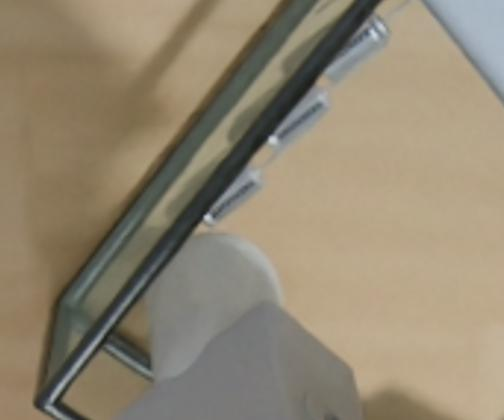

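Request:
{"op": "execute_actions", "data": {
  "actions": [
    [[0,0,0,0,0,0,0.826,-0.075,0.314,0.7,1,0,1,1,-0.479,0.001,0.577,0.696,0.71,0.68,0.23,0.17,0.4,-0.92,0,0,0,0,0,0,0,0,0,0,0,0,0,0,0,0,0,0,0,0,0,0,0.4,-0.6],[0,0,0,0,0,0,0.832,-0.076,0.314,0.7,1,0,1,1,-0.479,0.001,0.577,0.696,0.71,0.68,0.23,0.17,0.4,-0.92,0,0,0,0,0,0,0,0,0,0,0,0,0,0,0,0,0,0,0,0,0,0,0.4,-0.6],[0,0,0,0,0,0,0.838,-0.077,0.314,0.7,1,0,1,1,-0.479,0.001,0.577,0.696,0.71,0.68,0.23,0.17,0.4,-0.92,0,0,0,0,0,0,0,0,0,0,0,0,0,0,0,0,0,0,0,0,0,0,0.4,-0.6],[0,0,0,0,0,0,0.844,-0.078,0.314,0.7,1,0,1,1,-0.479,0.001,0.577,0.696,0.71,0.68,0.23,0.17,0.4,-0.92,0,0,0,0,0,0,0,0,0,0,0,0,0,0,0,0,0,0,0,0,0,0,0.4,-0.6],[0,0,0,0,0,0,0.85,-0.079,0.314,0.7,1,0,1,1,-0.479,0.001,0.577,0.696,0.71,0.68,0.23,0.17,0.4,-0.92,0,0,0,0,0,0,0,0,0,0,0,0,0,0,0,0,0,0,0,0,0,0,0.4,-0.6],[0,0,0,0,0,0,0.856,-0.08,0.314,0.7,1,0,1,1,-0.479,0.001,0.577,0.696,0.71,0.68,0.23,0.17,0.4,-0.92,0,0,0,0,0,0,0,0,0,0,0,0,0,0,0,0,0,0,0,0,0,0,0.4,-0.6],[0,0,0,0,0,0,0.862,-0.081,0.314,0.7,1,0,1,1,-0.479,0.001,0.577,0.696,0.71,0.68,0.23,0.17,0.4,-0.92,0,0,0,0,0,0,0,0,0,0,0,0,0,0,0,0,0,0,0,0,0,0,0.4,-0.6],[0,0,0,0,0,0,0.868,-0.082,0.314,0.7,1,0,1,1,-0.479,0.001,0.577,0.696,0.71,0.68,0.23,0.17,0.4,-0.92,0,0,0,0,0,0,0,0,0,0,0,0,0,0,0,0,0,0,0,0,0,0,0.4,-0.6],[0,0,0,0,0,0,0.874,-0.083,0.314,0.7,1,0,1,1,-0.479,0.001,0.577,0.696,0.71,0.68,0.23,0.17,0.4,-0.92,0,0,0,0,0,0,0,0,0,0,0,0,0,0,0,0,0,0,0,0,0,0,0.4,-0.6],[0,0,0,0,0,0,0.88,-0.084,0.314,0.7,1,0,1,1,-0.479,0.001,0.577,0.696,0.71,0.68,0.23,0.17,0.4,-0.92,0,0,0,0,0,0,0,0,0,0,0,0,0,0,0,0,0,0,0,0,0,0,0.4,-0.6],[0,0,0,0,0,0,0.886,-0.085,0.314,0.7,1,0,1,1,-0.479,0.001,0.577,0.696,0.71,0.68,0.23,0.17,0.4,-0.92,0,0,0,0,0,0,0,0,0,0,0,0,0,0,0,0,0,0,0,0,0,0,0.4,-0.6],[0,0,0,0,0,0,0.892,-0.086,0.314,0.7,1,0,1,1,-0.479,0.001,0.577,0.696,0.71,0.68,0.23,0.17,0.4,-0.92,0,0,0,0,0,0,0,0,0,0,0,0,0,0,0,0,0,0,0,0,0,0,0.4,-0.6],[0,0,0,0,0,0,0.898,-0.087,0.314,0.7,1,0,1,1,-0.479,0.001,0.577,0.696,0.71,0.68,0.23,0.17,0.4,-0.92,0,0,0,0,0,0,0,0,0,0,0,0,0,0,0,0,0,0,0,0,0,0,0.4,-0.6]]
  ],
  "cameras": ["cam_left_wrist"]
}}

Request:
{"op": "zoom_image", "data": {
  "camera": "cam_left_wrist",
  "region": [270, 30, 390, 130]
}}

Scene clock: 20118.40 s.
left_arm: end_effector_position=(+0.3038, +0.5282, +0.1255) hand_goal=(+0.898, -0.086, +0.314, +0.700, +1.000, +0.000, +1.000, +1.000, -0.478, +0.002, +0.578, +0.696, +0.710, +0.680, +0.230, +0.170) hand_measured=(+0.880, -0.082, +0.312, +0.698, +0.992, +0.002, +0.994, +0.996, -0.462, +0.002, +0.580, +0.694, +0.710, +0.680, +0.226, +0.168) hand_current_ma=(-66, +10, -7, -6, -26, +4, -16, -8, +57, -1, +3, -6, +0, -2, -15, -9) hand_state=(goal, goal, goal, goal, goal, goal, goal, goal, goal, goal, goal, goal, goal, goal, goal, goal) hand_current_limit=0.40 hand_speed=-0.92 end_effector_quat_wxyz=(+0.001, +0.391, +0.920, +0.000) | right_arm: end_effector_position=(+0.6882, -0.5142, +0.2476) hand_goal=(+0.750, +0.000, +0.580, +0.700, +0.750, +0.000, +0.580, +0.700, +0.750, +0.000, +0.580, +0.700, +0.710, +0.680, +0.230, +0.170) hand_measured=(+0.760, +0.000, +0.580, +0.698, +0.760, +0.000, +0.580, +0.698, +0.760, +0.000, +0.580, +0.698, +0.722, +0.678, +0.226, +0.168) hand_current_ma=(+19, +0, +0, -2, +18, +0, +0, -3, +19, +0, +0, -2, +19, -3, -6, -3) hand_state=(goal, goal, goal, goal, goal, goal, goal, goal, goal, goal, goal, goal, goal, goal, goal, goal) hand_current_limit=0.40 hand_speed=-0.60 end_effector_quat_wxyz=(+0.587, +0.727, +0.313, +0.171)
Joint positions: left_arm=[0.384 1.044 0.727 -1.253 0.002 -0.384] | right_arm=[-0.076 1.815 1.107 0.353 0.759 0.128]
Joint torques (N m): left_arm=[-0.91 -3.72 9.48 0.2 -0.22 -0.16] | right_arm=[-0.56 -15.27 8.72 2.03 0.39 -0.09]
Heat: left arm: hottest elbow 42 °C; right arm: hottest elbow 43 °C.
Hand target: left_arm +0.3070, +0.5270, +0.1281; +0.001, +0.391, +0.921, +0.000 | right_arm +0.6936, -0.5147, +0.2511; +0.589, +0.726, +0.309, +0.176
Off the commanded pose: left_arm 0.004 m, 0 deg | right_arm 0.006 m, 1 deg.
Images, in order (width x height): cam_left_wrist 672x504.

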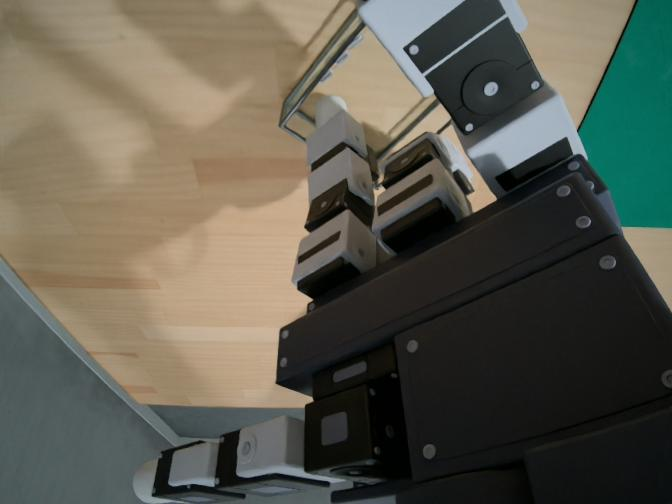

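Scaled by 4.200 from the camera's 672x504 image, which has a finer 960x720 frame.

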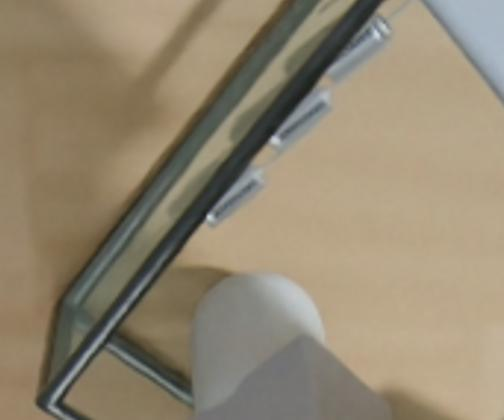

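Request:
{"op": "execute_actions", "data": {
  "actions": [
    [[0,0,0,0,0,0,0.904,-0.088,0.314,0.7,1,0,1,1,-0.479,0.001,0.577,0.696,0.71,0.68,0.23,0.17,0.4,-0.92,0,0,0,0,0,0,0,0,0,0,0,0,0,0,0,0,0,0,0,0,0,0,0.4,-0.6],[0,0,0,0,0,0,0.91,-0.089,0.314,0.7,1,0,1,1,-0.479,0.001,0.577,0.696,0.71,0.68,0.23,0.17,0.4,-0.92,0,0,0,0,0,0,0,0,0,0,0,0,0,0,0,0,0,0,0,0,0,0,0.4,-0.6],[0,0,0,0,0,0,0.916,-0.09,0.314,0.7,1,0,1,1,-0.479,0.001,0.577,0.696,0.71,0.68,0.23,0.17,0.4,-0.92,0,0,0,0,0,0,0,0,0,0,0,0,0,0,0,0,0,0,0,0,0,0,0.4,-0.6],[0,0,0,0,0,0,0.922,-0.091,0.314,0.7,1,0,1,1,-0.479,0.001,0.577,0.696,0.71,0.68,0.23,0.17,0.4,-0.92,0,0,0,0,0,0,0,0,0,0,0,0,0,0,0,0,0,0,0,0,0,0,0.4,-0.6],[0,0,0,0,0,0,0.928,-0.092,0.314,0.7,1,0,1,1,-0.479,0.001,0.577,0.696,0.71,0.68,0.23,0.17,0.4,-0.92,0,0,0,0,0,0,0,0,0,0,0,0,0,0,0,0,0,0,0,0,0,0,0.4,-0.6],[0,0,0,0,0,0,0.934,-0.093,0.314,0.7,1,0,1,1,-0.479,0.001,0.577,0.696,0.71,0.68,0.23,0.17,0.4,-0.92,0,0,0,0,0,0,0,0,0,0,0,0,0,0,0,0,0,0,0,0,0,0,0.4,-0.6],[0,0,0,0,0,0,0.94,-0.095,0.314,0.7,1,0,1,1,-0.479,0.001,0.577,0.696,0.71,0.68,0.23,0.17,0.4,-0.92,0,0,0,0,0,0,0,0,0,0,0,0,0,0,0,0,0,0,0,0,0,0,0.4,-0.6]]
  ],
  "cameras": ["cam_left_wrist"]
}}

Request:
{"op": "zoom_image", "data": {
  "camera": "cam_left_wrist",
  "region": [270, 30, 390, 130]
}}

Scene clock: 20143.00 s.
left_arm: end_effector_position=(+0.3038, +0.5282, +0.1255) hand_goal=(+0.940, -0.094, +0.314, +0.700, +1.000, +0.000, +1.000, +1.000, -0.478, +0.002, +0.578, +0.696, +0.710, +0.680, +0.230, +0.170) hand_measured=(+0.932, -0.090, +0.312, +0.698, +0.992, +0.002, +0.994, +0.996, -0.462, +0.002, +0.580, +0.694, +0.710, +0.680, +0.226, +0.168) hand_current_ma=(-27, +10, -7, -6, -26, +4, -16, -8, +57, -1, +3, -6, +0, -2, -15, -9) hand_state=(goal, goal, goal, goal, goal, goal, goal, goal, goal, goal, goal, goal, goal, goal, goal, goal) hand_current_limit=0.40 hand_speed=-0.92 end_effector_quat_wxyz=(+0.001, +0.391, +0.920, +0.000) | right_arm: end_effector_position=(+0.6882, -0.5142, +0.2476) hand_goal=(+0.750, +0.000, +0.580, +0.700, +0.750, +0.000, +0.580, +0.700, +0.750, +0.000, +0.580, +0.700, +0.710, +0.680, +0.230, +0.170) hand_measured=(+0.760, +0.000, +0.580, +0.698, +0.760, +0.000, +0.580, +0.698, +0.760, +0.000, +0.580, +0.698, +0.722, +0.678, +0.226, +0.168) hand_current_ma=(+19, +0, +0, -2, +18, +0, +0, -3, +19, +0, +0, -2, +19, -3, -6, -3) hand_state=(goal, goal, goal, goal, goal, goal, goal, goal, goal, goal, goal, goal, goal, goal, goal, goal) hand_current_limit=0.40 hand_speed=-0.60 end_effector_quat_wxyz=(+0.587, +0.727, +0.313, +0.171)
Joint positions: left_arm=[0.384 1.044 0.727 -1.253 0.002 -0.384] | right_arm=[-0.076 1.815 1.107 0.353 0.759 0.128]
Joint torques (N m): left_arm=[-0.91 -3.72 9.47 0.16 -0.22 -0.16] | right_arm=[-0.73 -14.92 8.83 2.1 0.38 -0.07]
Heat: left arm: hottest elbow 42 °C; right arm: hottest elbow 43 °C.
Hand target: left_arm +0.3070, +0.5270, +0.1281; +0.001, +0.391, +0.921, +0.000 | right_arm +0.6936, -0.5147, +0.2511; +0.589, +0.726, +0.309, +0.176
Off the commanded pose: left_arm 0.004 m, 0 deg | right_arm 0.006 m, 1 deg.
Images, in order (width x height): cam_left_wrist 672x504.

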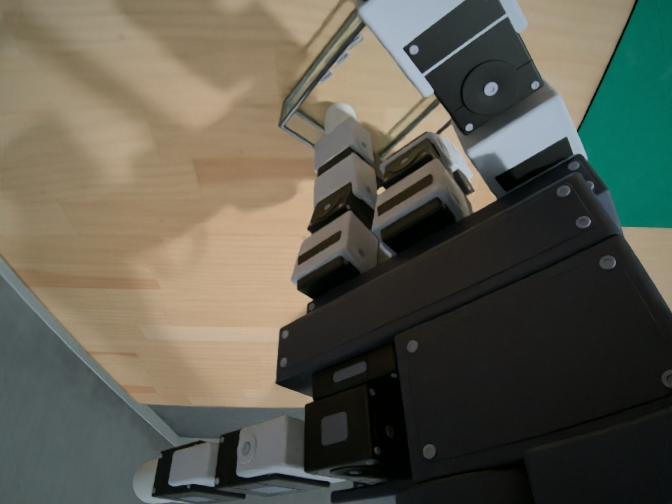

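Scaled by 4.200 from the camera's 672x504 image, which has a finer 960x720 frame.

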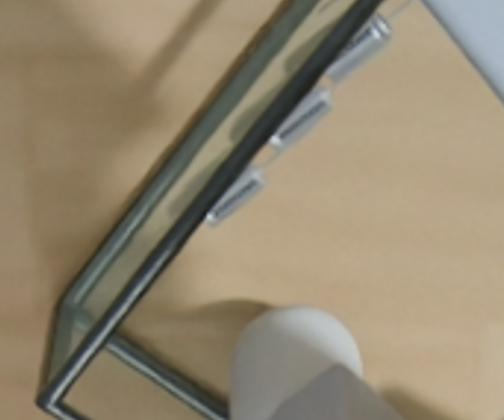

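Request:
{"op": "execute_actions", "data": {
  "actions": [
    [[0,0,0,0,0,0,0.946,-0.096,0.314,0.7,1,0,1,1,-0.479,0.001,0.577,0.696,0.71,0.68,0.23,0.17,0.4,-0.92,0,0,0,0,0,0,0,0,0,0,0,0,0,0,0,0,0,0,0,0,0,0,0.4,-0.6],[0,0,0,0,0,0,0.952,-0.098,0.314,0.7,1,0,1,1,-0.479,0.001,0.577,0.696,0.71,0.68,0.23,0.17,0.4,-0.92,0,0,0,0,0,0,0,0,0,0,0,0,0,0,0,0,0,0,0,0,0,0,0.4,-0.6],[0,0,0,0,0,0,0.958,-0.1,0.314,0.7,1,0,1,1,-0.479,0.001,0.577,0.696,0.71,0.68,0.23,0.17,0.4,-0.92,0,0,0,0,0,0,0,0,0,0,0,0,0,0,0,0,0,0,0,0,0,0,0.4,-0.6],[0,0,0,0,0,0,0.964,-0.101,0.314,0.7,1,0,1,1,-0.479,0.001,0.577,0.696,0.71,0.68,0.23,0.17,0.4,-0.92,0,0,0,0,0,0,0,0,0,0,0,0,0,0,0,0,0,0,0,0,0,0,0.4,-0.6],[0,0,0,0,0,0,0.97,-0.102,0.314,0.7,1,0,1,1,-0.479,0.001,0.577,0.696,0.71,0.68,0.23,0.17,0.4,-0.92,0,0,0,0,0,0,0,0,0,0,0,0,0,0,0,0,0,0,0,0,0,0,0.4,-0.6]],
    [[0,0,0,0,0,0,0.9,-0.095,0.314,0.7,1,0,1,1,-0.479,0.001,0.577,0.696,0.71,0.68,0.23,0.17,0.4,-0.9,0,0,0,0,0,0,0,0,0,0,0,0,0,0,0,0,0,0,0,0,0,0,0.4,-0.6]]
  ],
  "cameras": ["cam_left_wrist"]
}}

Request:
{"op": "zoom_image", "data": {
  "camera": "cam_left_wrist",
  "region": [270, 30, 390, 130]
}}

Scene clock: 20158.83 s.
left_arm: end_effector_position=(+0.3038, +0.5282, +0.1255) hand_goal=(+0.900, -0.094, +0.314, +0.700, +1.000, +0.000, +1.000, +1.000, -0.478, +0.002, +0.578, +0.696, +0.710, +0.680, +0.230, +0.170) hand_measured=(+0.900, -0.096, +0.312, +0.698, +0.992, +0.002, +0.994, +0.996, -0.462, +0.002, +0.580, +0.694, +0.710, +0.680, +0.226, +0.168) hand_current_ma=(+1, -5, -7, -6, -26, +4, -16, -8, +57, -1, +3, -6, +0, -2, -15, -9) hand_state=(goal, goal, goal, goal, goal, goal, goal, goal, goal, goal, goal, goal, goal, goal, goal, goal) hand_current_limit=0.40 hand_speed=-0.90 end_effector_quat_wxyz=(+0.001, +0.391, +0.920, +0.000) | right_arm: end_effector_position=(+0.6882, -0.5142, +0.2476) hand_goal=(+0.750, +0.000, +0.580, +0.700, +0.750, +0.000, +0.580, +0.700, +0.750, +0.000, +0.580, +0.700, +0.710, +0.680, +0.230, +0.170) hand_measured=(+0.760, +0.000, +0.580, +0.698, +0.760, +0.000, +0.580, +0.698, +0.760, +0.000, +0.580, +0.698, +0.722, +0.678, +0.226, +0.168) hand_current_ma=(+19, +0, +0, -2, +18, +0, +0, -3, +19, +0, +0, -2, +19, -3, -6, -3) hand_state=(goal, goal, goal, goal, goal, goal, goal, goal, goal, goal, goal, goal, goal, goal, goal, goal) hand_current_limit=0.40 hand_speed=-0.60 end_effector_quat_wxyz=(+0.587, +0.727, +0.313, +0.171)
Joint positions: left_arm=[0.384 1.044 0.727 -1.253 0.002 -0.384] | right_arm=[-0.076 1.815 1.107 0.353 0.759 0.128]
Joint torques (N m): left_arm=[-0.91 -3.72 9.47 0.18 -0.22 -0.17] | right_arm=[-0.91 -15.27 8.83 2.06 0.39 -0.11]
Heat: left arm: hottest elbow 42 °C; right arm: hottest elbow 43 °C.
Hand target: left_arm +0.3070, +0.5270, +0.1281; +0.001, +0.391, +0.921, +0.000 | right_arm +0.6936, -0.5147, +0.2511; +0.589, +0.726, +0.309, +0.176
Off the commanded pose: left_arm 0.004 m, 0 deg | right_arm 0.006 m, 1 deg.
Images, in order (width x height): cam_left_wrist 672x504.

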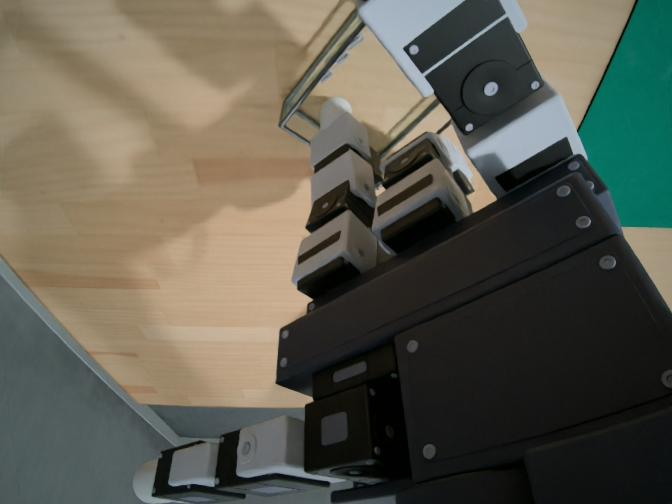

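Scaled by 4.200 from the camera's 672x504 image, which has a finer 960x720 frame.

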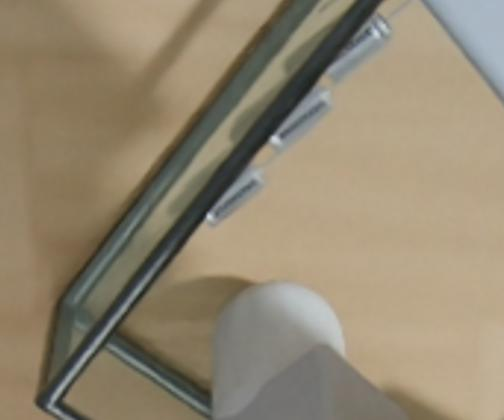

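Request:
{"op": "execute_actions", "data": {
  "actions": [
    [[0,0,0.1,0,0,0,0.9,-0.095,0.314,0.7,1,0,1,1,-0.479,0.001,0.577,0.696,0.71,0.68,0.23,0.17,0.4,-0.9,0,0,0,0,0,0,0,0,0,0,0,0,0,0,0,0,0,0,0,0,0,0,0.4,-0.6]],
    [[0,0,0,0,0,0,0.9,-0.095,0.314,0.7,1,0,1,1,-0.479,0.001,0.577,0.696,0.71,0.68,0.23,0.17,0.4,-0.9,0,0,0,0,0,0,0,0,0,0,0,0,0,0,0,0,0,0,0,0,0,0,0.4,-0.6]]
  ],
  "cameras": ["cam_left_wrist"]
}}

Request:
{"op": "zoom_image", "data": {
  "camera": "cam_left_wrist",
  "region": [240, 0, 440, 150]
}}

Scene clock: 20178.23 s.
left_arm: end_effector_position=(+0.2933, +0.5239, +0.1663) hand_goal=(+0.900, -0.094, +0.314, +0.700, +1.000, +0.000, +1.000, +1.000, -0.478, +0.002, +0.578, +0.696, +0.710, +0.680, +0.230, +0.170) hand_measured=(+0.898, -0.096, +0.312, +0.698, +0.992, +0.002, +0.994, +0.998, -0.462, +0.002, +0.580, +0.694, +0.710, +0.680, +0.226, +0.168) hand_current_ma=(-7, -6, -7, -6, -24, +4, -15, -8, +57, -1, +3, -6, +0, -2, -15, -9) hand_state=(goal, goal, goal, goal, goal, goal, goal, goal, goal, goal, goal, goal, goal, goal, goal, goal) hand_current_limit=0.40 hand_speed=-0.90 end_effector_quat_wxyz=(-0.014, +0.391, +0.920, -0.015) | right_arm: end_effector_position=(+0.6882, -0.5142, +0.2476) hand_goal=(+0.750, +0.000, +0.580, +0.700, +0.750, +0.000, +0.580, +0.700, +0.750, +0.000, +0.580, +0.700, +0.710, +0.680, +0.230, +0.170) hand_measured=(+0.760, +0.000, +0.580, +0.698, +0.760, +0.000, +0.580, +0.698, +0.760, +0.000, +0.580, +0.698, +0.722, +0.678, +0.226, +0.168) hand_current_ma=(+19, +0, +0, -2, +18, +0, +0, -3, +19, +0, +0, -2, +19, -3, -6, -3) hand_state=(goal, goal, goal, goal, goal, goal, goal, goal, goal, goal, goal, goal, goal, goal, goal, goal) hand_current_limit=0.40 hand_speed=-0.60 end_effector_quat_wxyz=(+0.587, +0.727, +0.313, +0.171)
Joint positions: left_arm=[0.384 1.007 0.822 -1.428 0.002 -0.384] | right_arm=[-0.076 1.815 1.107 0.353 0.759 0.128]
Joint torques (N m): left_arm=[-0.91 -4.01 12.75 -0.01 -0.2 -0.16] | right_arm=[-0.85 -15.03 8.77 2.15 0.38 -0.1]
Heat: left arm: hottest elbow 42 °C; right arm: hottest elbow 43 °C.
Hand target: left_arm +0.3070, +0.5271, +0.1881; +0.000, +0.391, +0.921, +0.000 | right_arm +0.6936, -0.5147, +0.2511; +0.589, +0.726, +0.309, +0.176
Off the commanded pose: left_arm 0.026 m, 2 deg | right_arm 0.006 m, 1 deg.
Images, in order (width x height): cam_left_wrist 672x504.

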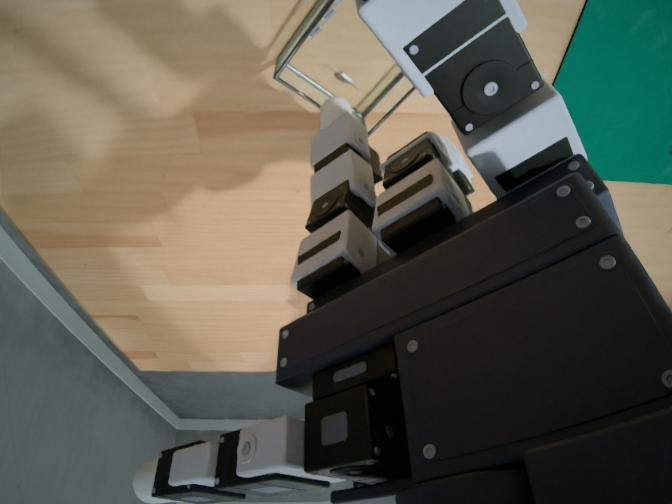

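Scaled by 2.520 from the camera's 672x504 image, which has a finer 960x720 frame.

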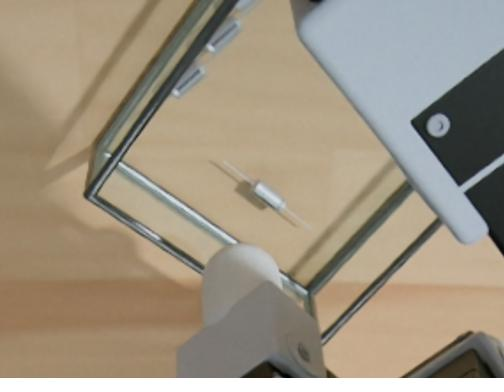

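Request:
{"op": "execute_actions", "data": {
  "actions": [
    [[-0.0613,0.0152,0,0,0,0.0556,0.753,-0.21,0.577,0.7,1,0,1,1,-0.479,0.001,0.577,0.696,0.71,0.68,0.23,0.17,0.4,-0.8,0,0,0,0,0,0,0,0,0,0,0,0,0,0,0,0,0,0,0,0,0,0,0.4,-0.6]],
    [[0,0,-0.03,0,0,0,0.753,-0.21,0.577,0.7,1,0,1,1,-0.479,0.001,0.577,0.696,0.71,0.68,0.23,0.17,0.4,-0.8,0,0,0,0,0,0,0,0,0,0,0,0,0,0,0,0,0,0,0,0,0,0,0.4,-0.6]]
  ],
  "cameras": ["cam_left_wrist"]
}}

Request:
{"op": "zoom_image", "data": {
  "camera": "cam_left_wrist",
  "region": [240, 0, 440, 150]
}}

Scene clock: 20272.73 s.
left_arm: end_effector_position=(+0.2701, +0.5316, +0.1694) hand_goal=(+0.754, -0.210, +0.578, +0.700, +1.000, +0.000, +1.000, +1.000, -0.478, +0.002, +0.578, +0.696, +0.710, +0.680, +0.230, +0.170) hand_measured=(+0.754, -0.204, +0.574, +0.698, +0.992, +0.002, +0.994, +0.998, -0.462, +0.002, +0.580, +0.694, +0.710, +0.680, +0.226, +0.168) hand_current_ma=(+2, +12, -9, -6, -24, +4, -15, -8, +57, -1, +3, -6, +0, -2, -15, -9) hand_state=(goal, goal, goal, goal, goal, goal, goal, goal, goal, goal, goal, goal, goal, goal, goal, goal) hand_current_limit=0.40 hand_speed=-0.80 end_effector_quat_wxyz=(-0.001, +0.319, +0.948, -0.003) | right_arm: end_effector_position=(+0.6882, -0.5142, +0.2476) hand_goal=(+0.750, +0.000, +0.580, +0.700, +0.750, +0.000, +0.580, +0.700, +0.750, +0.000, +0.580, +0.700, +0.710, +0.680, +0.230, +0.170) hand_measured=(+0.760, +0.000, +0.580, +0.698, +0.760, +0.000, +0.580, +0.698, +0.760, +0.000, +0.580, +0.698, +0.722, +0.678, +0.226, +0.168) hand_current_ma=(+19, +0, +0, -2, +18, +0, +0, -3, +19, +0, +0, -2, +19, -3, -6, -3) hand_state=(goal, goal, goal, goal, goal, goal, goal, goal, goal, goal, goal, goal, goal, goal, goal, goal) hand_current_limit=0.40 hand_speed=-0.60 end_effector_quat_wxyz=(+0.587, +0.727, +0.313, +0.171)
Joint positions: left_arm=[0.408 0.95 0.791 -1.418 0.003 -0.513] | right_arm=[-0.076 1.815 1.107 0.353 0.759 0.128]
Joint torques (N m): left_arm=[0.5 -2.84 9.17 0.66 -0.28 -0.15] | right_arm=[-0.73 -15.09 8.68 2.09 0.4 -0.07]
Motor temperatures (°C): left_arm=[25 28 46 27 28 27] | right_arm=[27 35 43 28 26 27]
Heat: left arm: hottest elbow 46 °C; right arm: hottest elbow 43 °C.
Hand target: left_arm +0.2702, +0.5361, +0.1701; +0.000, +0.309, +0.951, +0.000 | right_arm +0.6936, -0.5147, +0.2511; +0.589, +0.726, +0.309, +0.176
Off the commanded pose: left_arm 0.005 m, 1 deg | right_arm 0.006 m, 1 deg.
Images, in order (width x height): cam_left_wrist 672x504.

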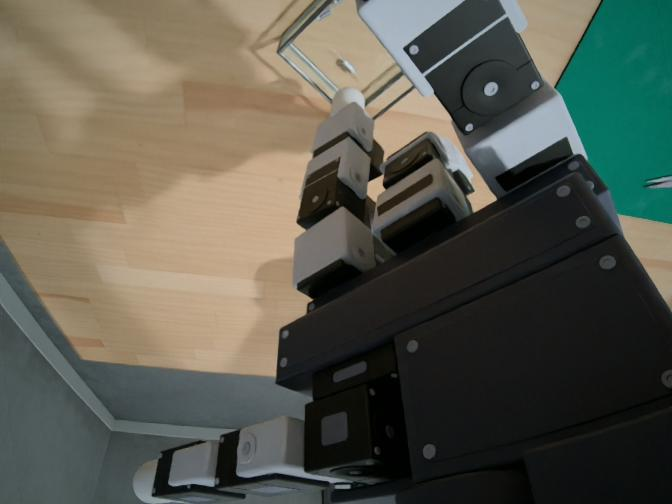

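Scaled by 2.520 from the camera's 672x504 image, which has a finer 960x720 frame.

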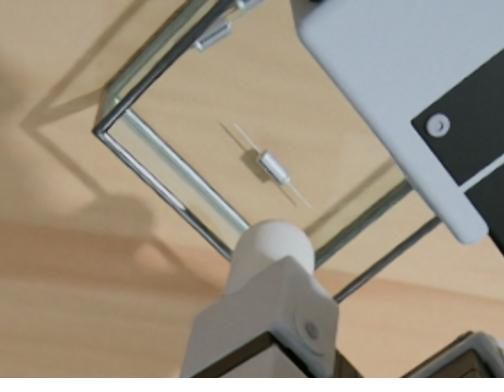

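Request:
{"op": "execute_actions", "data": {
  "actions": [],
  "cameras": ["cam_left_wrist"]
}}

Scene clock: 20345.83 s.
left_arm: end_effector_position=(+0.2701, +0.5316, +0.1694) hand_goal=(+0.754, -0.210, +0.578, +0.700, +1.000, +0.000, +1.000, +1.000, -0.478, +0.002, +0.578, +0.696, +0.710, +0.680, +0.230, +0.170) hand_measured=(+0.754, -0.204, +0.574, +0.698, +0.992, +0.002, +0.994, +0.998, -0.462, +0.002, +0.580, +0.694, +0.710, +0.680, +0.226, +0.168) hand_current_ma=(+2, +12, -9, -6, -24, +4, -15, -8, +57, -1, +3, -6, +0, -2, -15, -9) hand_state=(goal, goal, goal, goal, goal, goal, goal, goal, goal, goal, goal, goal, goal, goal, goal, goal) hand_current_limit=0.40 hand_speed=-0.80 end_effector_quat_wxyz=(-0.001, +0.319, +0.948, -0.003) | right_arm: end_effector_position=(+0.6882, -0.5142, +0.2476) hand_goal=(+0.750, +0.000, +0.580, +0.700, +0.750, +0.000, +0.580, +0.700, +0.750, +0.000, +0.580, +0.700, +0.710, +0.680, +0.230, +0.170) hand_measured=(+0.760, +0.000, +0.580, +0.698, +0.760, +0.000, +0.580, +0.698, +0.760, +0.000, +0.580, +0.698, +0.722, +0.678, +0.226, +0.168) hand_current_ma=(+19, +0, +0, -2, +18, +0, +0, -3, +19, +0, +0, -2, +19, -3, -6, -3) hand_state=(goal, goal, goal, goal, goal, goal, goal, goal, goal, goal, goal, goal, goal, goal, goal, goal) hand_current_limit=0.40 hand_speed=-0.60 end_effector_quat_wxyz=(+0.587, +0.727, +0.313, +0.171)
Joint positions: left_arm=[0.408 0.95 0.791 -1.418 0.003 -0.513] | right_arm=[-0.076 1.815 1.107 0.353 0.759 0.128]
Joint velocities: within noise
Joint torques (N m): left_arm=[0.62 -2.78 9.16 0.7 -0.28 -0.17] | right_arm=[-0.97 -14.97 8.7 2.03 0.4 -0.1]
Motor temperatures (°C): left_arm=[25 27 42 27 28 27] | right_arm=[27 35 43 28 26 27]
Heat: left arm: hottest elbow 42 °C; right arm: hottest elbow 43 °C.
Hand target: left_arm +0.2702, +0.5361, +0.1701; +0.000, +0.309, +0.951, +0.000 | right_arm +0.6936, -0.5147, +0.2511; +0.589, +0.726, +0.309, +0.176
Off the commanded pose: left_arm 0.005 m, 1 deg | right_arm 0.006 m, 1 deg.
Images, in order (width x height): cam_left_wrist 672x504.

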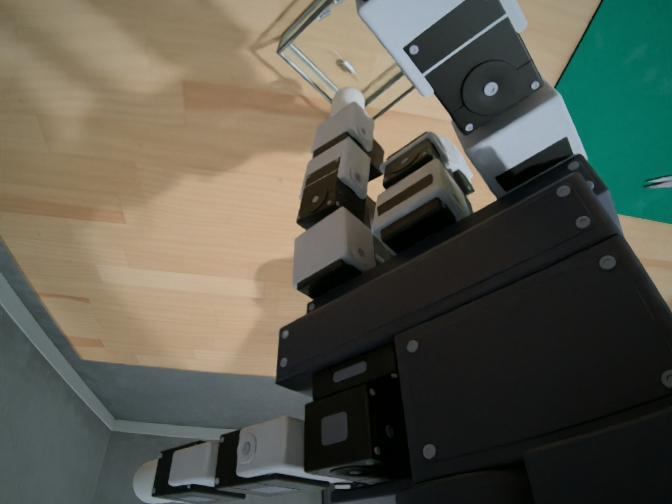

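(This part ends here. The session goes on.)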